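## Task

The scoop starts in the right gripper. Set it on the table right next to the litter pan, touching only the table, hollow facing upward, and leave it at rest. The pan may shift by no more than roughly 2 cm and rotate only a little. No other object may be knocked over or turned upside down.

## Robot and tools

Robot: two arms, left_arm and right_arm, each ending in a two-finger gripper. The fingers extend along the gripper's +z axis and close along its y axis. end_effector_position is the point between the finger pads, about 1 cm short of the tips.

Frames: reported hand positions (metres), end_effector_quat_wxyz, velocities and Hand targets use the scene frame. Its origin sits at table-top height halfway between the two nominal arm bases; +z is up, +x points out over the table, and left_arm is on the +y side. Arm names do not match image left and right. Actual bases sit slightly off nominal; a BASES line, if present, gives their calibrated spots. Printed poses can be off by a few centimetres, more at long reach. Offsets you send are instead along each arm's own Hand target axes.

execute_actions(actions, cameras): actions is a list of actions; each action is a table of up to 15 rows, one row per control step (1/30 s); if shorter, its last row repeats to fill 15 steps. Every row holds 14 numbers in [-1, 1]: dx, dy, dz, rx, ry, rz, opening for left_arm, then the same seven for right_arm, always both arms. dx..rz are an offset, not a pose, from that arm's Hand target as it was when the action began, along that Hand target's axes; each row is measured from that same start, not from the row before. 1.0 equals 0.6 m or 180 degrees; rx, ry, rz form a single rotation vector. Since each new action starts from the current Hand target, sending the same offset again moves further. Opening is absolute: +1 fully open (0.094 m), -1 closed. All six pose numbers at 0 re-commands the current Hand target. A 0 for opening is a real command (half open), so repeat the present gripper value to leave it alone. An empty actions list just returns state and images. cameras: list of names; omitted, null or ["all"] gives all, [] none.

move(target, speed, blend, opening_speed, blocking, cameras): target is one 14-number row laid out as above, or a list of up to 15 such rows; every row is an offset from the Hand targets at the move's start, not from the prior row. The gripper travels in a straight line and turns the shorter way. speed: m/s, 0.002 to 2.9, default 0.25 (turn rate up to twice that in rad/s); one value or one per target. blend: corner rounding in m for lists, default 0. opening_speed: how fast openings change per second on the -1..+1 scale, at least 0.2; use a low value when closing on fragile items. blocking=false returns after about 0.5 s while motion continues. A move lasts 0.5 to 10 s; nothing avoids obstacles or the other arm. Faster means more lag, path drift and harder contact; a target set far beyond a contact presses harder. Keep paths away from an arm's own base, which can flip its shoulder posture. The result adds a move: line: done (within 10 mm and 2 degrees), off_target, moving, held or fault, plus limits=paced (pose clipped) or limits=held (steps withheld).

wait(seconds 0 to 10) lets time pass holding last commands; a running move keeps going. stop brakes a running move; it needs braking distance. zoom_image(camera, region [x0, y0, x1, y1] in pixels, at most 504 by 504) enlarges part of a camera's latest image. finished_scene(scene) closes the current scene with its number; it cannot be reversed.

Cameras: cam_head_left, cam_head_right, cam_high, cam_low, cam_left_wrist, cam_right_wrist, each 896x504.

Control behaviour: each step the commanded orientation is limited to 40 degrees from the measured one, and position is favoured over orientation. Grippers often stop a centimetre or more short due to friction and weight; that is not a contact sign. Any next command, even all zeros, asks for the Hand target again; if still short, send the gap as an offset. An arm blocked by an object keeps pushing until told to go elsewhere; command a target back behind the gripper to relieve it.

Result lines: Hand target (latest commanded pose after clipping; next offsets start here), Tool commands, grip_measured (opening on the command scale; may read up to about 2.7 mm wide when empty, narrower when squeezing a part), Joint positions (last entry is finger gap in m), Joint velocities ("within noise" when still), joint torques (include arm weight; entries 1 to 3 wrap at ±28 N m), grip_effort_nm (motor effort, negative closing; not pad force). Runs of actions also list some per-step positions. Joint ranges in rad: waist -2.618 to 3.054, shoulder 0.000 to 3.142, elbow 0.000 to 3.142 (straight at 2.901), wrist pitch -1.571 to 1.571, wrist yaw -1.571 to 1.571, wrist roll -2.094 to 2.094.

To release, command an opening clearly above grip_measured. Grip force is roughly 50 to 64 N per pad.

Avoid: dropping the scoop or releasing it while moving, slamming or hard pushes, bumping the pan, any arm-to-arm contact or closing a gripper on the other arm's fingers (can fail the task), and anything leaving the table. Loose items may get a brief external nudge. Holding loads, stretched arms or pushing at unreachable poses heat motors: MOTOR HOT appears near 75 °C, an OVER-TEMPERATURE FAULT at 90 °C folds that arm and disables it, and at 100 °C it goes limp.

Each tool is called after "Emit:" as name(argument=value, ...), one argument or row to a line, values as JSON.

## Session

Emit:
execute_actions(
  actions=[],
)

Scene clock: 0.00 s.
left_arm: end_effector_position=(+0.3190, +0.3351, +0.4129) grip_measured=+1.000 grip_effort_nm=n/a end_effector_quat_wxyz=(+0.691, +0.087, +0.714, +0.066) | right_arm: end_effector_position=(+0.4037, -0.2498, +0.3310) grip_measured=-0.623 grip_effort_nm=n/a end_effector_quat_wxyz=(+0.444, +0.392, +0.658, +0.466)
Joint positions: left_arm=[0.175 0.89 1.049 -0.194 0.194 0.224 0.094] | right_arm=[-0.179 1.172 0.985 -0.005 -0.444 1.264 0.018]
Joint velocities: within noise
Joint torques (N m): no reading
Heat: left arm: 31 °C; right arm: 32 °C.
Hand target: left_arm +0.3156, +0.3345, +0.4228; +0.701, +0.087, +0.705, +0.068 | right_arm +0.4020, -0.2493, +0.3571; +0.474, +0.366, +0.646, +0.473
Tool commands: left_gripper/opening=+1.0 right_gripper/opening=-0.979875

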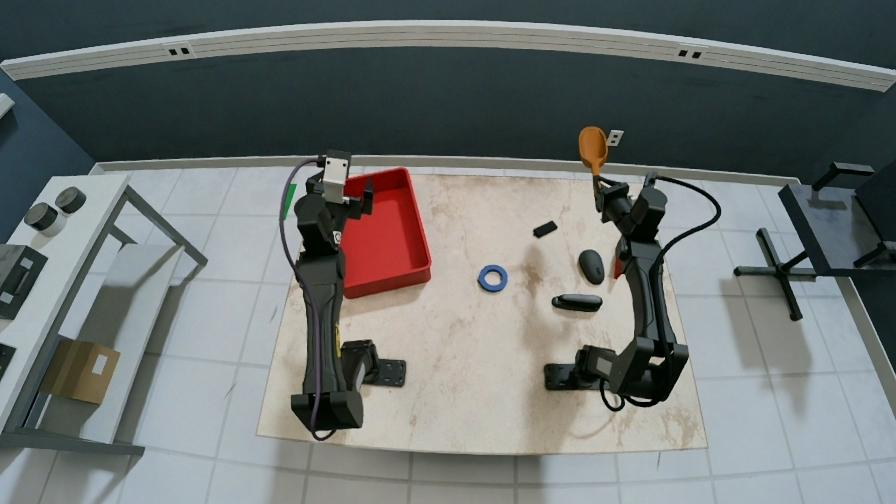

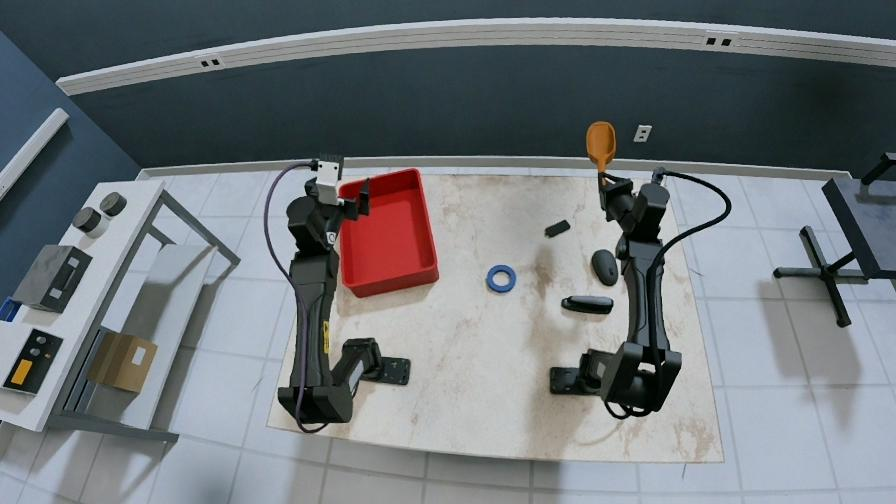

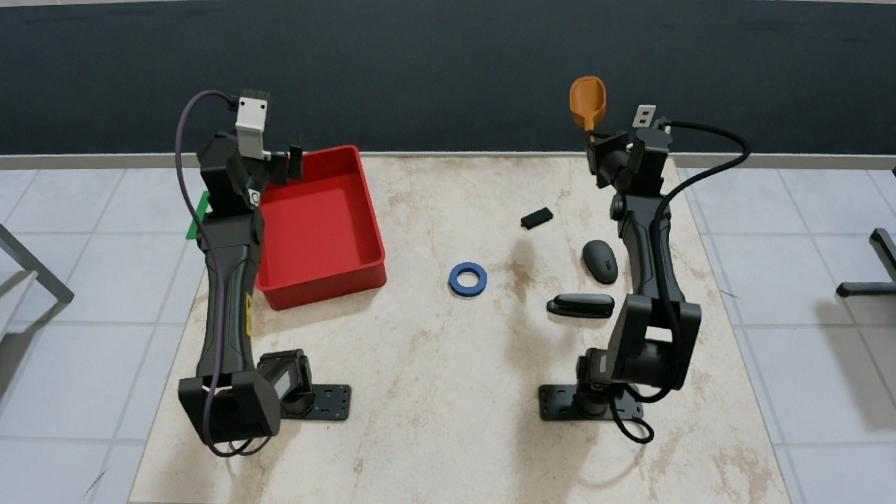

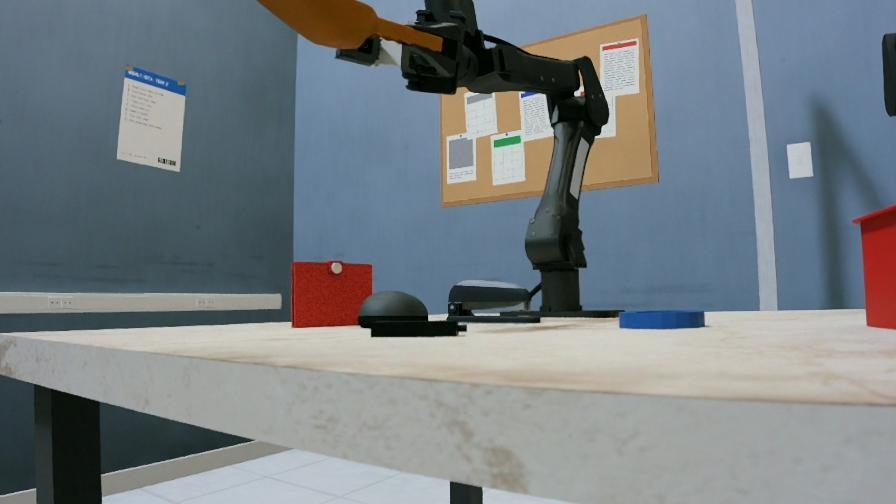

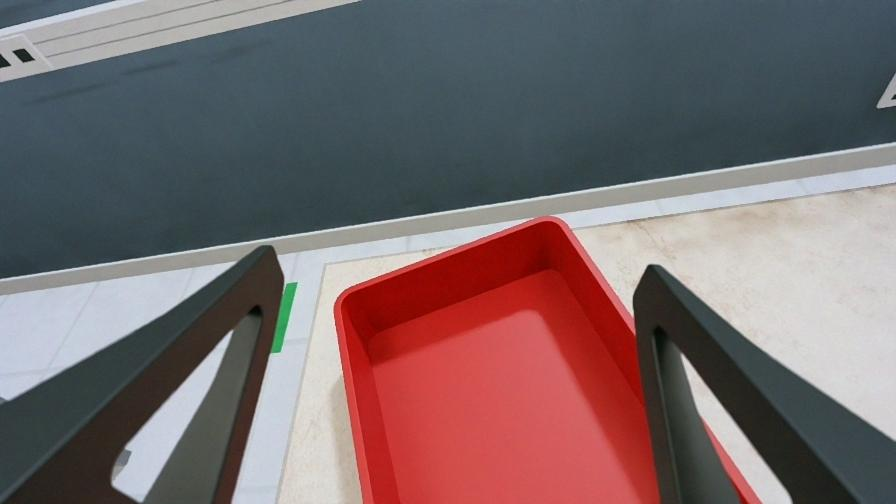

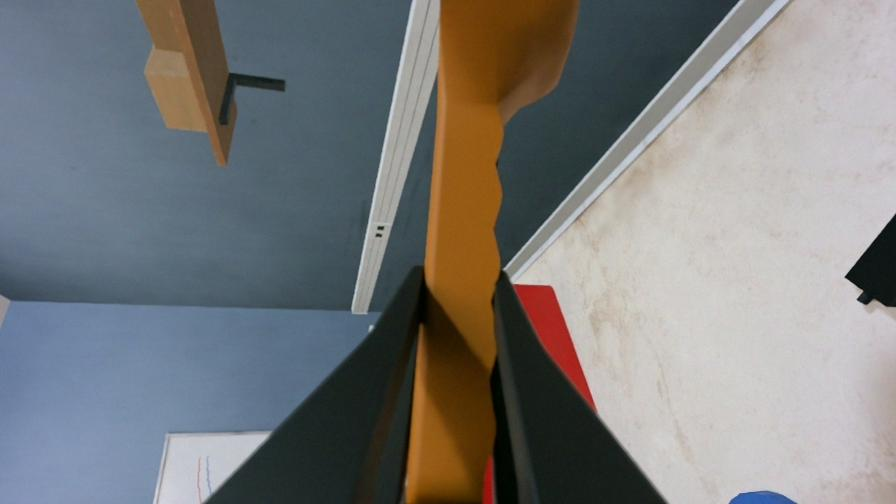

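Emit:
zoom_image(
  camera="cam_high",
  region=[540, 60, 760, 210],
)

Emit:
zoom_image(
  camera="cam_low",
  region=[240, 0, 540, 150],
)

Emit:
zoom_image(
  camera="cam_head_left",
  region=[550, 110, 730, 240],
)

Scaled by 2.291.

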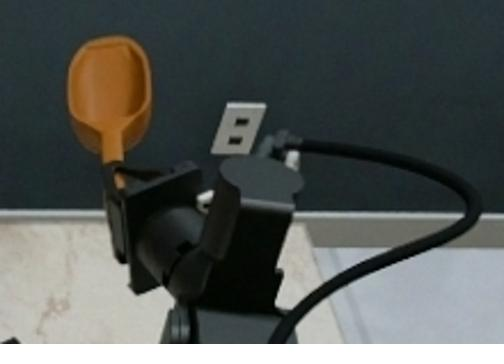

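Scaled by 1.680.

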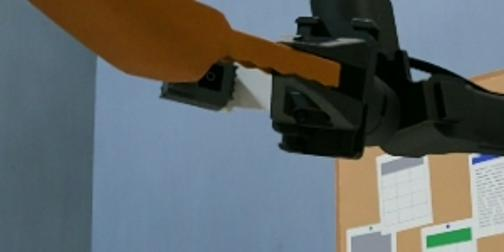

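Scaled by 2.800.

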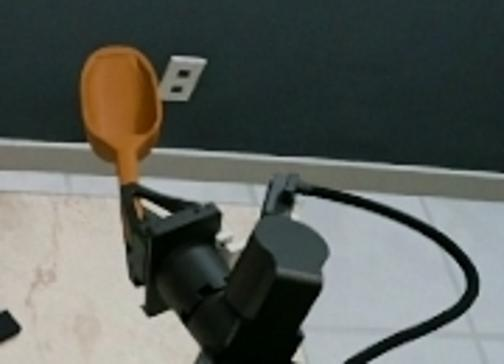

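Emit:
move(
  target=[0,0,0,0,0,0,1,0.565,-0.044,0.025,0.062,0.1216,0.0593,-0.98],
)

Emit:
zoom_image(
  camera="cam_high",
  region=[230, 130, 510, 340],
)

Emit:
zoom_image(
  camera="cam_low",
  region=[596, 0, 896, 200],
)

Scene clock: 53.43 s.
left_arm: end_effector_position=(+0.3190, +0.3351, +0.4129) grip_measured=+1.000 grip_effort_nm=-0.007 end_effector_quat_wxyz=(+0.691, +0.087, +0.714, +0.066) | right_arm: end_effector_position=(+0.3095, +0.0522, +0.2141) grip_measured=-0.623 grip_effort_nm=-1.033 end_effector_quat_wxyz=(+0.243, +0.375, +0.752, +0.485)
Joint positions: left_arm=[0.175 0.89 1.049 -0.194 0.194 0.224 0.094] | right_arm=[0.861 1.373 0.891 0.048 0.198 1.66 0.018]
Joint torques (N m): left_arm=[-0.03 -2.32 7.73 1.84 -0.01 -0.03] | right_arm=[0.14 -4.94 10.77 2.35 0.31 -0.11]
Heat: left arm: 36 °C; right arm: 40 °C.
Hand target: left_arm +0.3156, +0.3345, +0.4228; +0.701, +0.087, +0.705, +0.068 | right_arm +0.3199, +0.0595, +0.2396; +0.260, +0.372, +0.730, +0.511
Off the commanded pose: left_arm 0.011 m, 2 deg | right_arm 0.029 m, 4 deg.
move: off_target (left_arm, right_arm)

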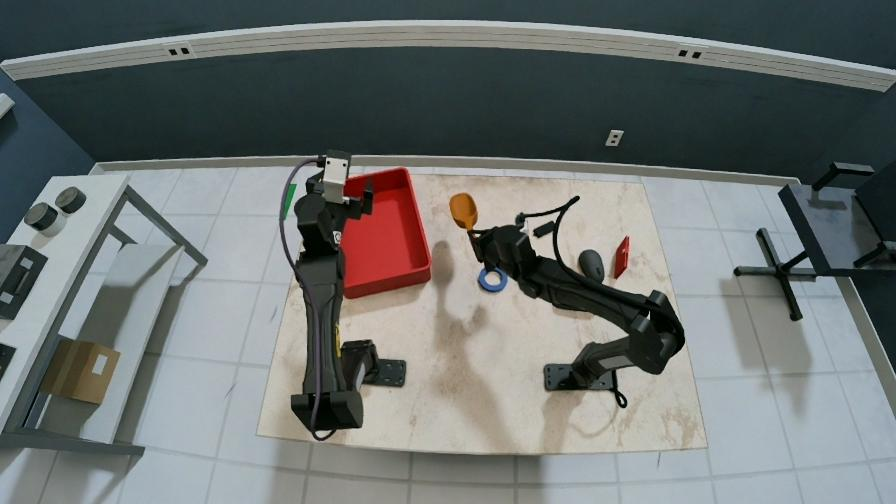

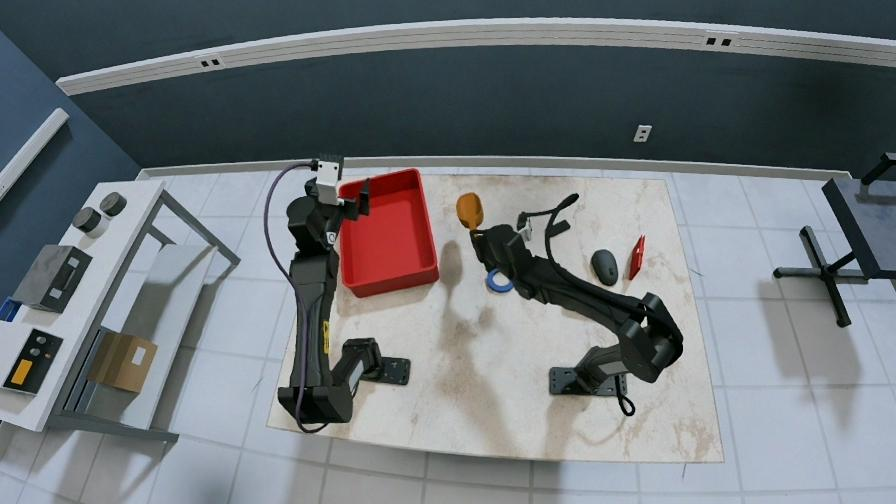

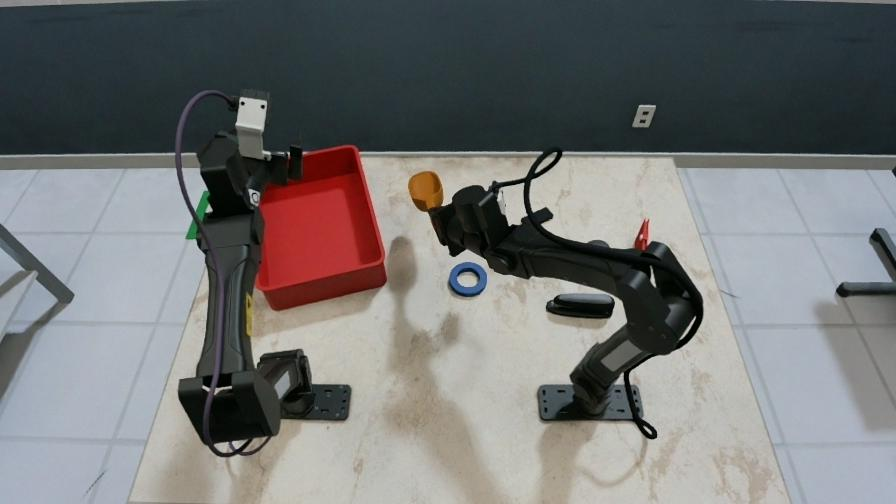

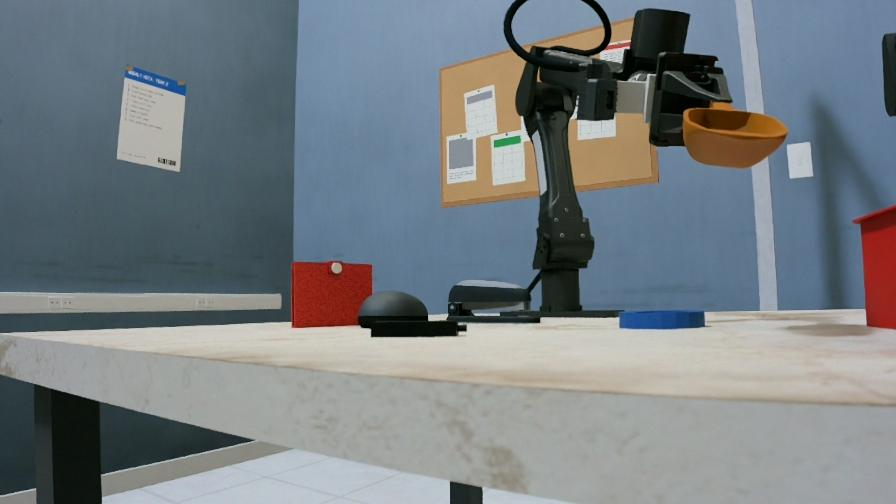

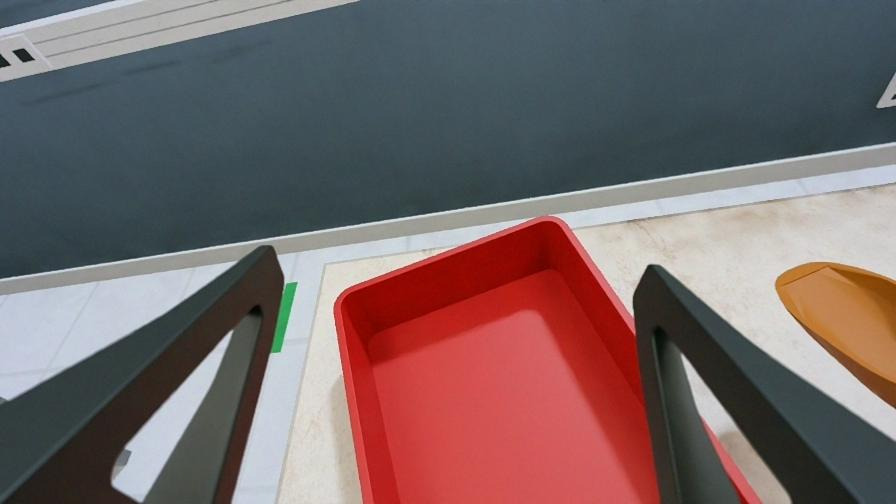

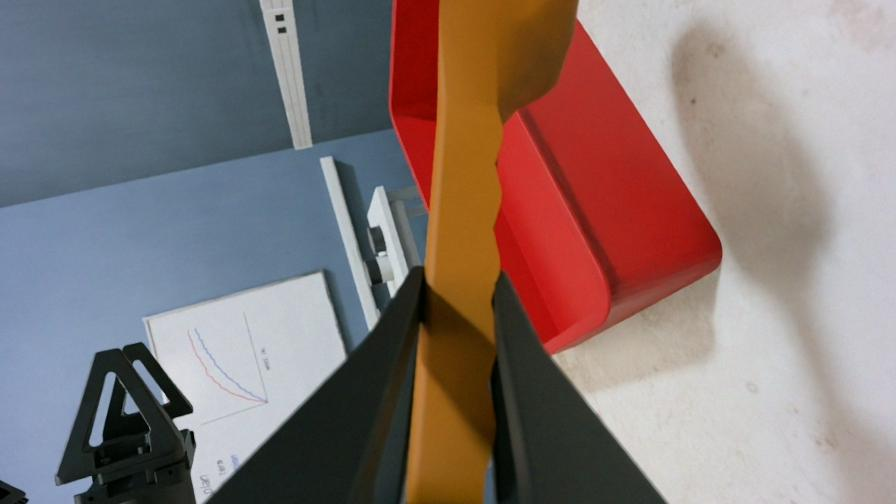

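Scaled by 1.800.

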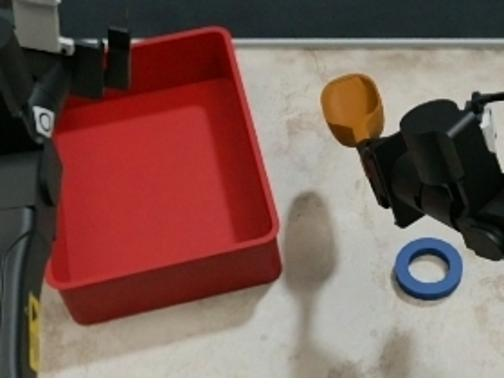

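Scaled by 1.680.

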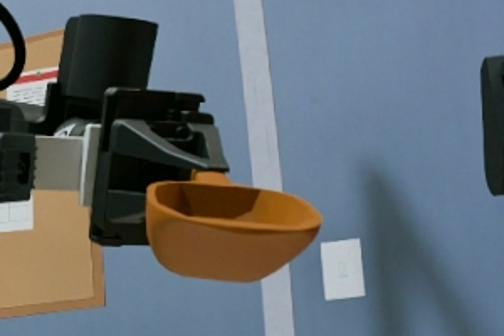

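Emit:
move(
  target=[0,0,0,0,0,0,1,0.094,-0.1645,0.133,0,-0.042,0.015,-0.98],
)

Emit:
zoom_image(
  camera="cam_high",
  region=[330, 130, 510, 320],
)

Emit:
zoom_image(
  camera="cam_low",
  region=[596, 150, 896, 350],
)

Scene clock: 64.07 s.
left_arm: end_effector_position=(+0.3190, +0.3351, +0.4129) grip_measured=+1.000 grip_effort_nm=-0.002 end_effector_quat_wxyz=(+0.691, +0.087, +0.714, +0.066) | right_arm: end_effector_position=(+0.3124, +0.1220, +0.1068) grip_measured=-0.623 grip_effort_nm=-1.033 end_effector_quat_wxyz=(+0.284, +0.421, +0.719, +0.475)
Joint positions: left_arm=[0.175 0.89 1.049 -0.194 0.194 0.224 0.094] | right_arm=[1.054 1.839 0.88 0.499 0.504 1.795 0.018]
Joint torques (N m): left_arm=[-0.08 -2.39 7.73 1.86 0 -0.04] | right_arm=[0.21 -7.45 8.54 2.18 0.42 -0.12]
Heat: left arm: 36 °C; right arm: 41 °C.
Hand target: left_arm +0.3156, +0.3345, +0.4228; +0.701, +0.087, +0.705, +0.068 | right_arm +0.3201, +0.1292, +0.1194; +0.296, +0.422, +0.703, +0.491
Off the commanded pose: left_arm 0.011 m, 2 deg | right_arm 0.017 m, 3 deg.
move: off_target (left_arm, right_arm)

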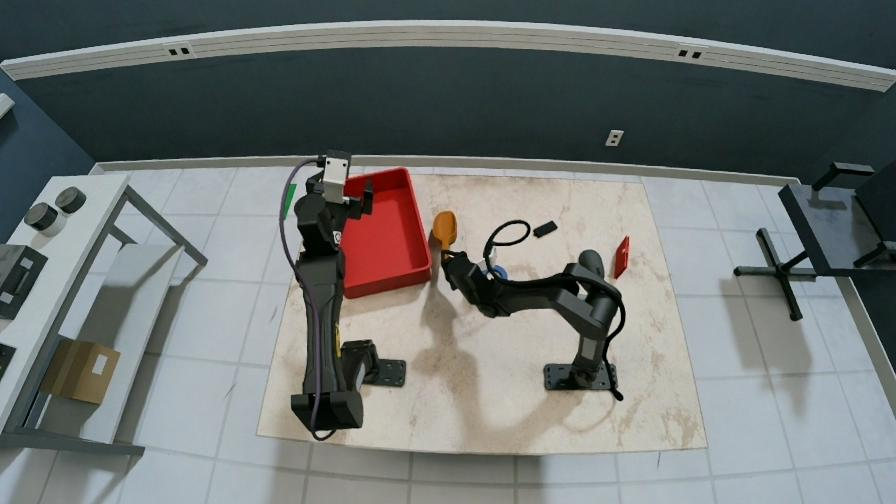

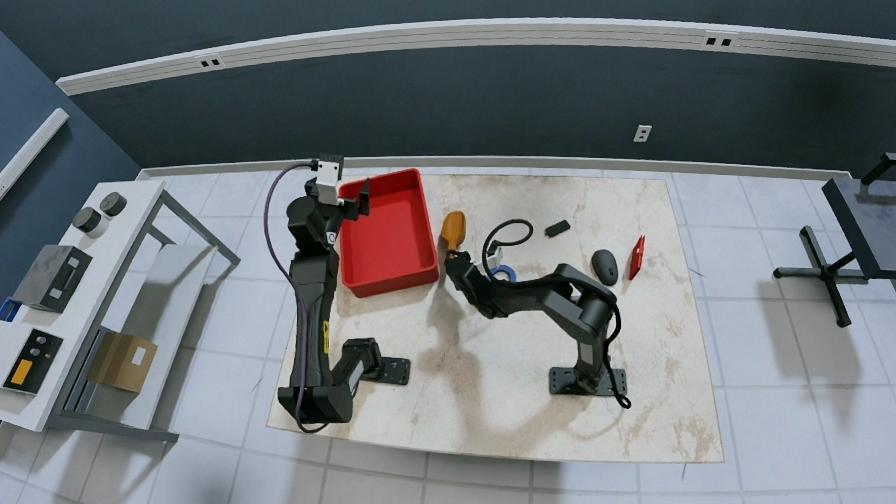

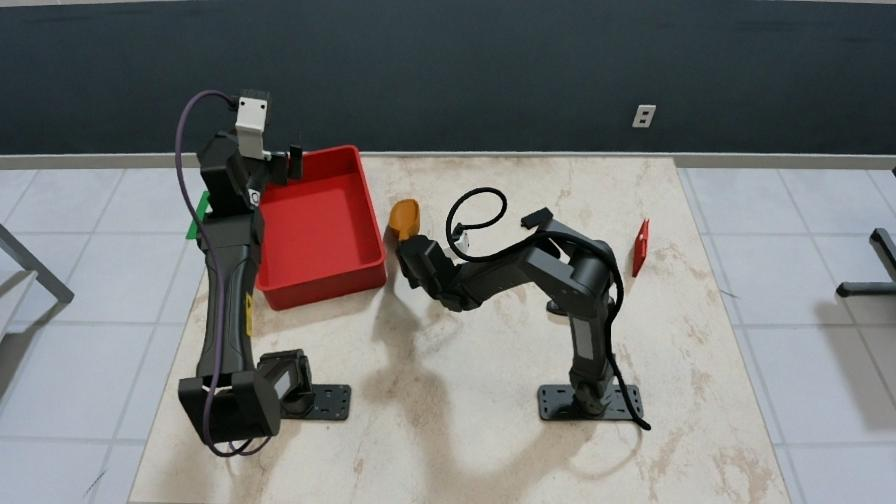

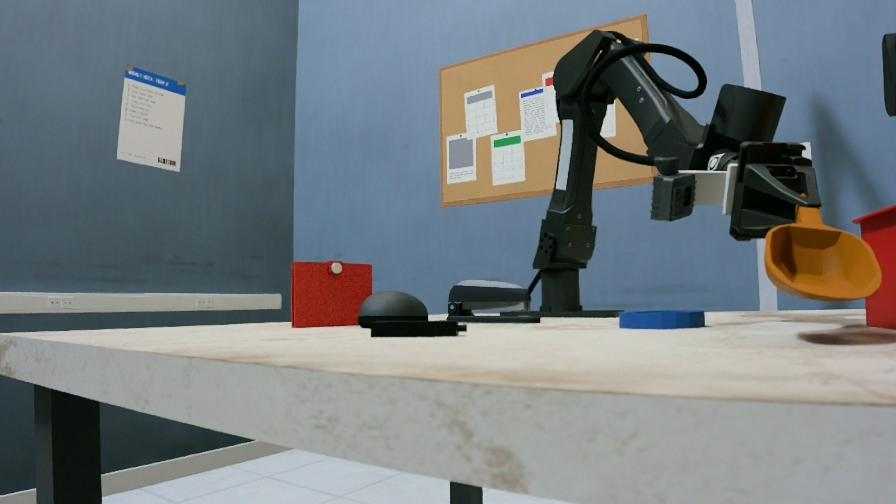

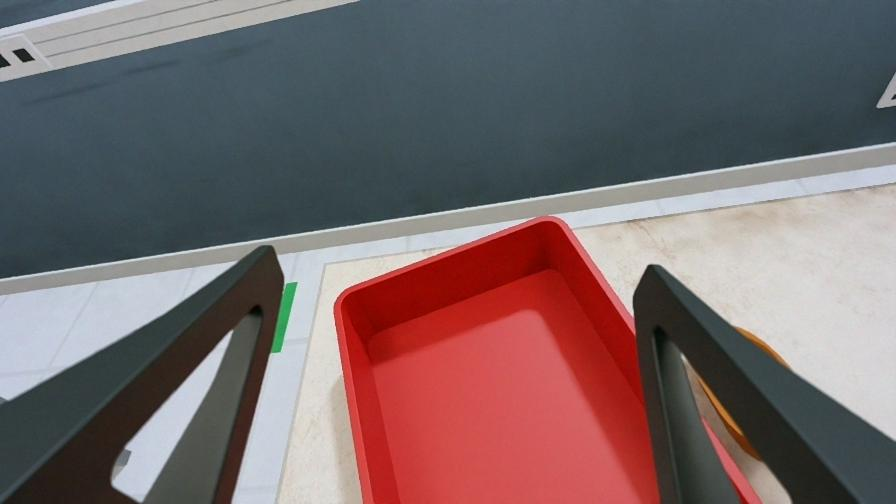

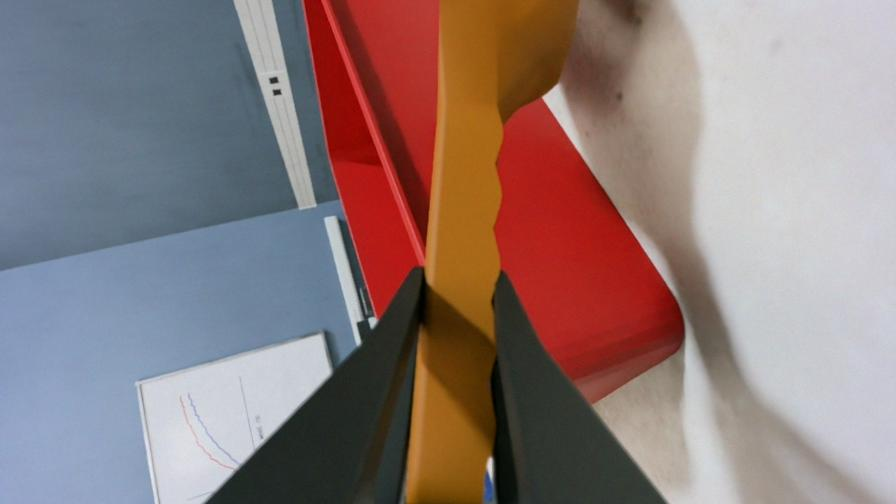

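Scaled by 2.653.

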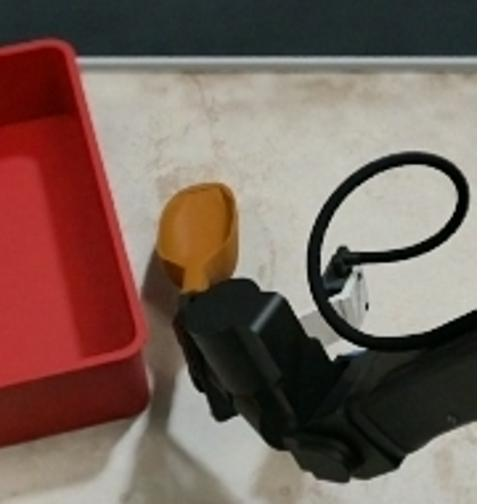

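Scaled by 1.680.

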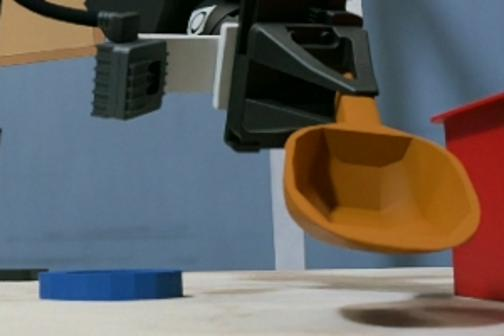

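Emit:
move(
  target=[0,0,0,0,0,0,1,0,-0.058,0.021,0,0,0,-0.98],
  speed=0.06,
  cameras=["cam_high","cam_low","cam_right_wrist"],
)

Emit:
zoom_image(
  camera="cam_low",
  region=[596, 150, 896, 350],
)

Emit:
zoom_image(
  camera="cam_high",
  region=[330, 130, 510, 320],
)

Scene clock: 71.20 s.
left_arm: end_effector_position=(+0.3190, +0.3351, +0.4129) grip_measured=+1.000 grip_effort_nm=-0.007 end_effector_quat_wxyz=(+0.691, +0.087, +0.714, +0.066) | right_arm: end_effector_position=(+0.3174, +0.1300, +0.0830) grip_measured=-0.623 grip_effort_nm=-1.038 end_effector_quat_wxyz=(+0.284, +0.422, +0.709, +0.488)
Joint positions: left_arm=[0.175 0.89 1.049 -0.194 0.194 0.224 0.094] | right_arm=[1.054 1.949 0.871 0.651 0.506 1.797 0.018]
Joint torques (N m): left_arm=[-0.1 -2.45 7.71 1.82 -0.01 -0.03] | right_arm=[0.16 -7.87 5.41 2.2 0.4 -0.13]
Heat: left arm: 37 °C; right arm: 41 °C.
Hand target: left_arm +0.3156, +0.3345, +0.4228; +0.701, +0.087, +0.705, +0.068 | right_arm +0.3200, +0.1292, +0.0826; +0.296, +0.422, +0.703, +0.491
Off the commanded pose: left_arm 0.011 m, 2 deg | right_arm 0.003 m, 2 deg.
move: off_target (left_arm)

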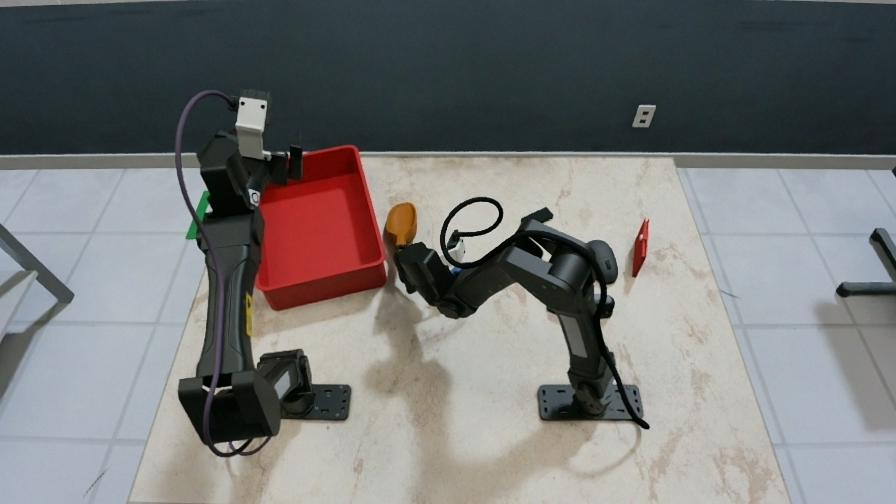

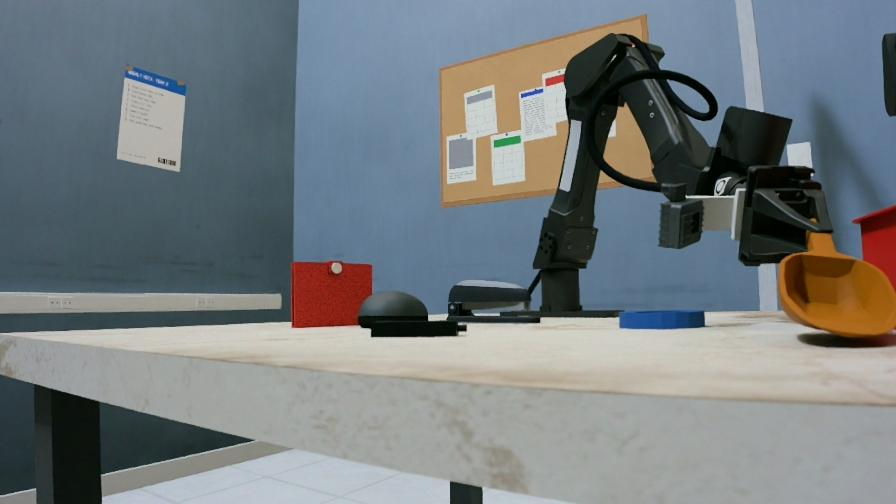

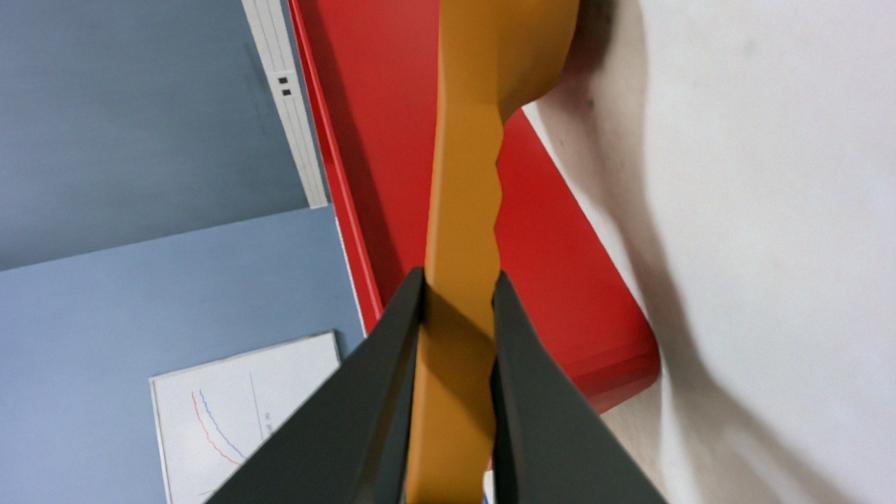

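Scaled by 1.680.

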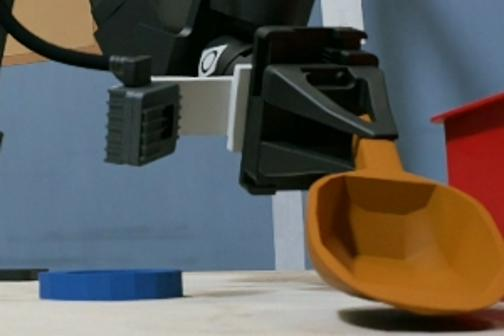

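Scaled by 2.653.

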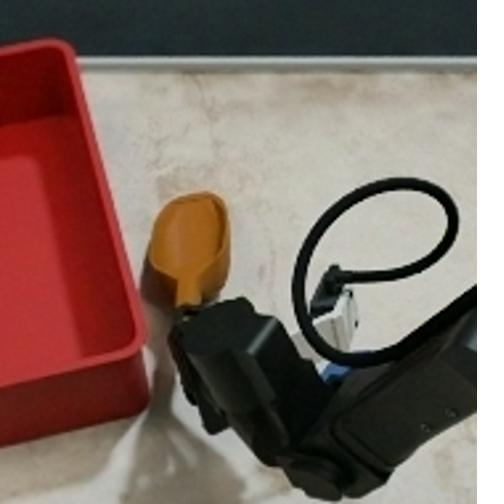

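Emit:
move(
  target=[0,0,0,0,0,0,1,0,-0.035,0.013,-0.055,0,0.045,-0.98],
  speed=0.05,
  cameras=["cam_high","cam_low","cam_right_wrist"],
)

Emit:
zoom_image(
  camera="cam_low",
  region=[596, 150, 896, 350],
)

Emit:
zoom_image(
  camera="cam_high",
  region=[330, 130, 510, 320],
)

Scene clock: 84.20 s.
left_arm: end_effector_position=(+0.3190, +0.3351, +0.4129) grip_measured=+1.000 grip_effort_nm=-0.002 end_effector_quat_wxyz=(+0.691, +0.087, +0.714, +0.066) | right_arm: end_effector_position=(+0.3224, +0.1298, +0.0652) grip_measured=-0.623 grip_effort_nm=-1.038 end_effector_quat_wxyz=(+0.289, +0.446, +0.626, +0.571)
Joint positions: left_arm=[0.175 0.89 1.049 -0.194 0.194 0.224 0.094] | right_arm=[1.065 2.157 0.808 1.133 0.571 1.839 0.018]
Joint torques (N m): left_arm=[-0.06 -2.33 7.72 1.84 0 -0.03] | right_arm=[0.83 -7.99 3.86 2.18 0.26 -0.14]
Heat: left arm: 37 °C; right arm: 42 °C.
Hand target: left_arm +0.3156, +0.3345, +0.4228; +0.701, +0.087, +0.705, +0.068 | right_arm +0.3201, +0.1293, +0.0602; +0.295, +0.443, +0.626, +0.570
Off the commanded pose: left_arm 0.011 m, 2 deg | right_arm 0.006 m, 1 deg.
move: off_target (left_arm)

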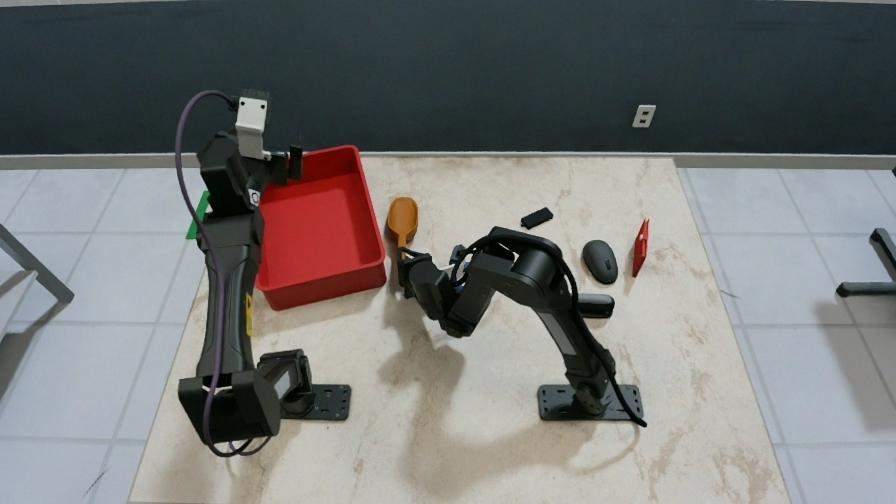

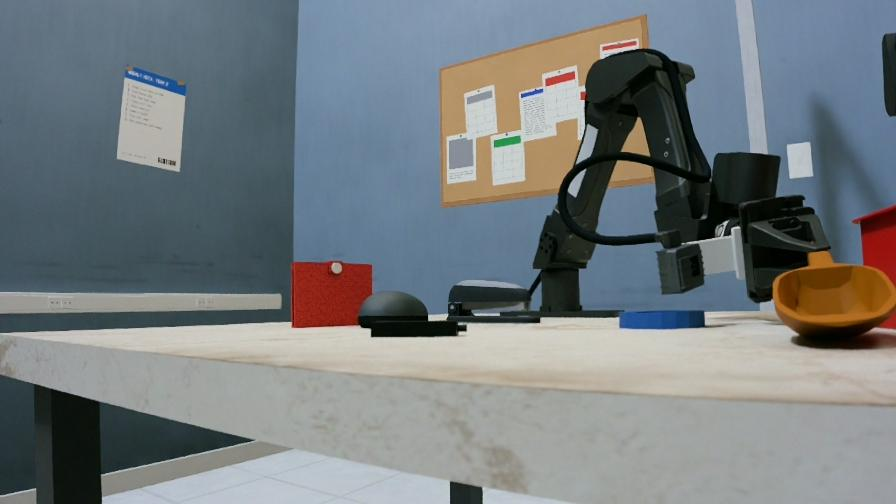

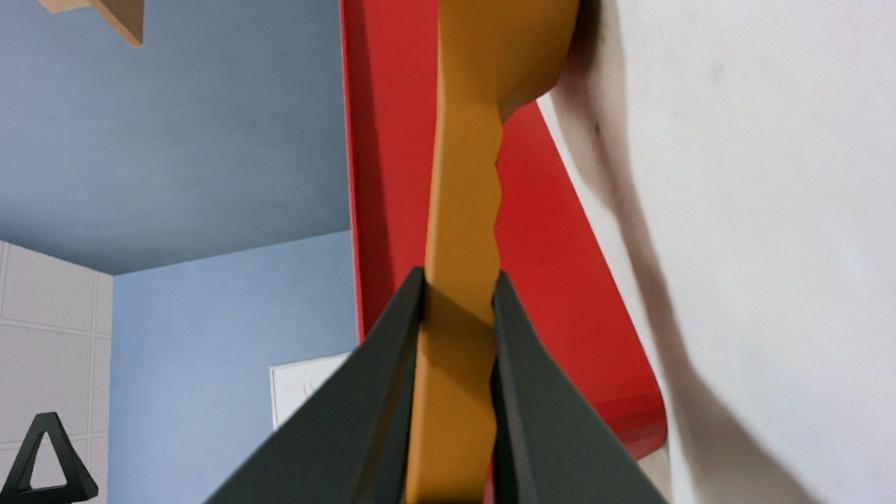

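Scaled by 1.680.

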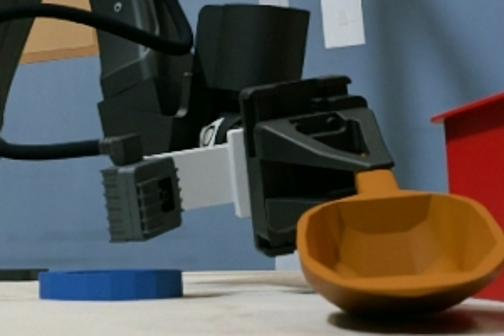

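Scaled by 2.653.

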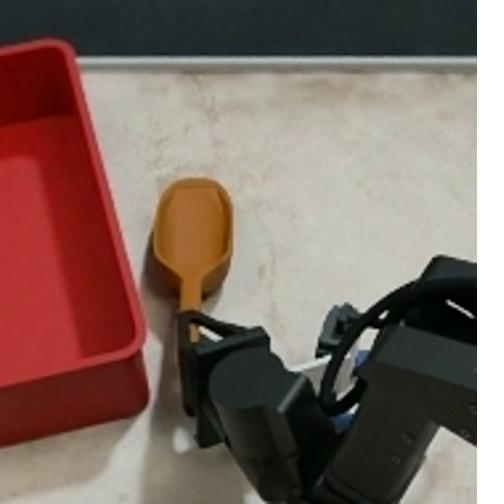

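Emit:
move(
  target=[0,0,0,0,0,0,1,-0.0034,-0.0244,0.0044,0,0,0,-0.98],
  speed=0.04,
  cameras=["cam_high","cam_low"],
)

Emit:
zoom_image(
  camera="cam_low",
  region=[596, 200, 896, 350],
)

Scene clock: 91.70 s.
left_arm: end_effector_position=(+0.3190, +0.3351, +0.4129) grip_measured=+1.000 grip_effort_nm=-0.007 end_effector_quat_wxyz=(+0.691, +0.087, +0.714, +0.066) | right_arm: end_effector_position=(+0.3236, +0.1298, +0.0612) grip_measured=-0.623 grip_effort_nm=-1.038 end_effector_quat_wxyz=(+0.290, +0.447, +0.610, +0.587)
Joint positions: left_arm=[0.175 0.89 1.049 -0.194 0.194 0.224 0.094] | right_arm=[1.065 2.21 0.808 1.23 0.578 1.84 0.018]
Joint torques (N m): left_arm=[-0.06 -2.36 7.69 1.82 0.02 -0.02] | right_arm=[0.85 -7.57 3.88 1.75 0.16 -0.15]
Heat: left arm: 37 °C; right arm: 42 °C.
Hand target: left_arm +0.3156, +0.3345, +0.4228; +0.701, +0.087, +0.705, +0.068 | right_arm +0.3201, +0.1293, +0.0452; +0.295, +0.443, +0.626, +0.570
Off the commanded pose: left_arm 0.011 m, 2 deg | right_arm 0.016 m, 3 deg.
move: off_target (left_arm, right_arm)

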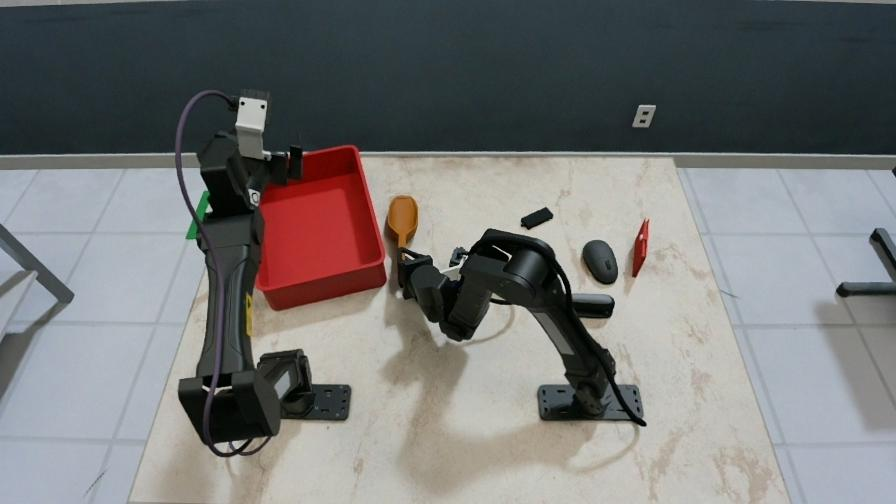

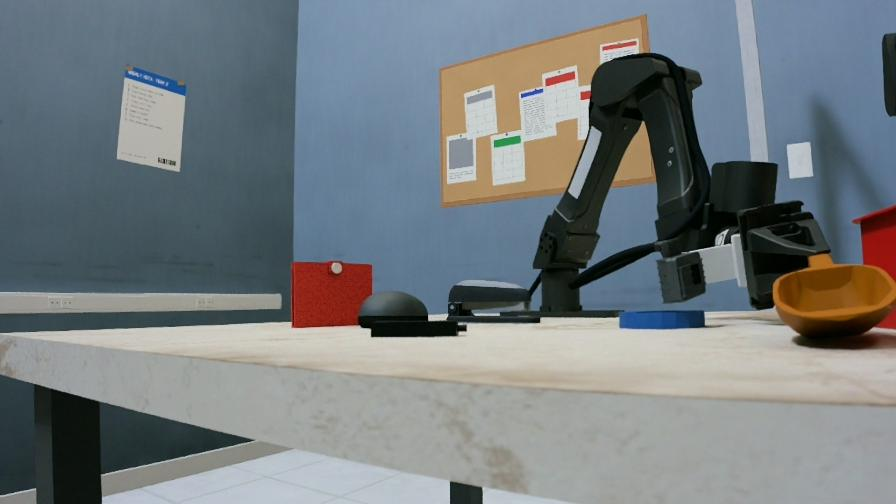

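Scaled by 1.680.

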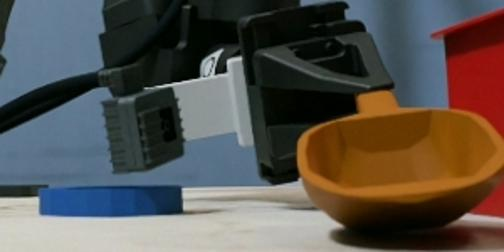

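Emit:
move(
  target=[0,0,0,0,0,0,1,0.0034,0.0244,-0.0044,0,0,0,-0.2],
  speed=0.04,
  opening_speed=0.2,
  cameras=["cam_high","cam_low","cam_right_wrist"],
)

Emit:
zoom_image(
  camera="cam_low",
  region=[596, 200, 896, 350],
)

Scene clock: 99.47 s.
left_arm: end_effector_position=(+0.3190, +0.3351, +0.4129) grip_measured=+1.000 grip_effort_nm=-0.007 end_effector_quat_wxyz=(+0.691, +0.087, +0.714, +0.066) | right_arm: end_effector_position=(+0.3222, +0.1273, +0.0477) grip_measured=-0.202 grip_effort_nm=0.110 end_effector_quat_wxyz=(+0.293, +0.447, +0.631, +0.562)
Joint positions: left_arm=[0.175 0.89 1.049 -0.194 0.194 0.224 0.094] | right_arm=[1.065 2.21 0.808 1.167 0.578 1.837 0.037]
Joint torques (N m): left_arm=[-0.01 -2.41 7.73 1.83 -0.01 -0.06] | right_arm=[0.81 -12.68 3.7 1.83 0.18 -0.13]
Heat: left arm: 38 °C; right arm: 41 °C.
Hand target: left_arm +0.3156, +0.3345, +0.4228; +0.701, +0.087, +0.705, +0.068 | right_arm +0.3201, +0.1293, +0.0602; +0.295, +0.443, +0.626, +0.570
Off the commanded pose: left_arm 0.011 m, 2 deg | right_arm 0.013 m, 1 deg.
move: off_target (left_arm, right_arm)

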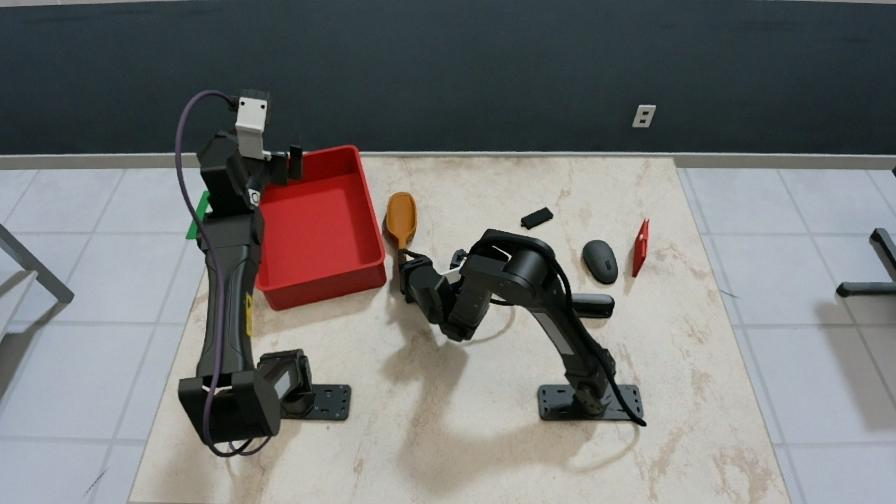

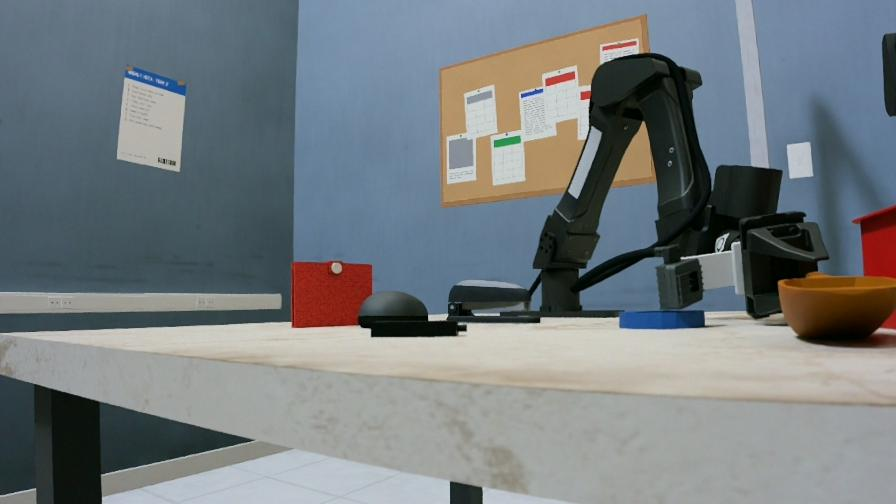

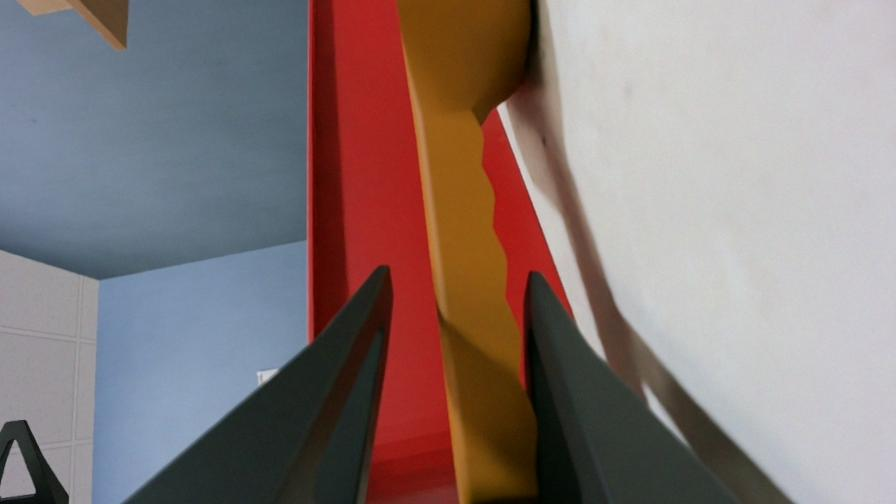

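Scaled by 1.680.

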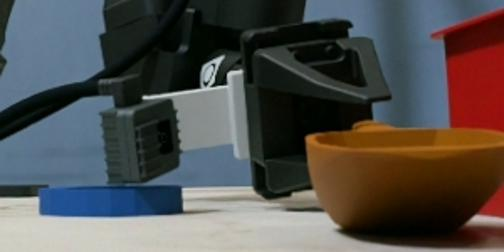

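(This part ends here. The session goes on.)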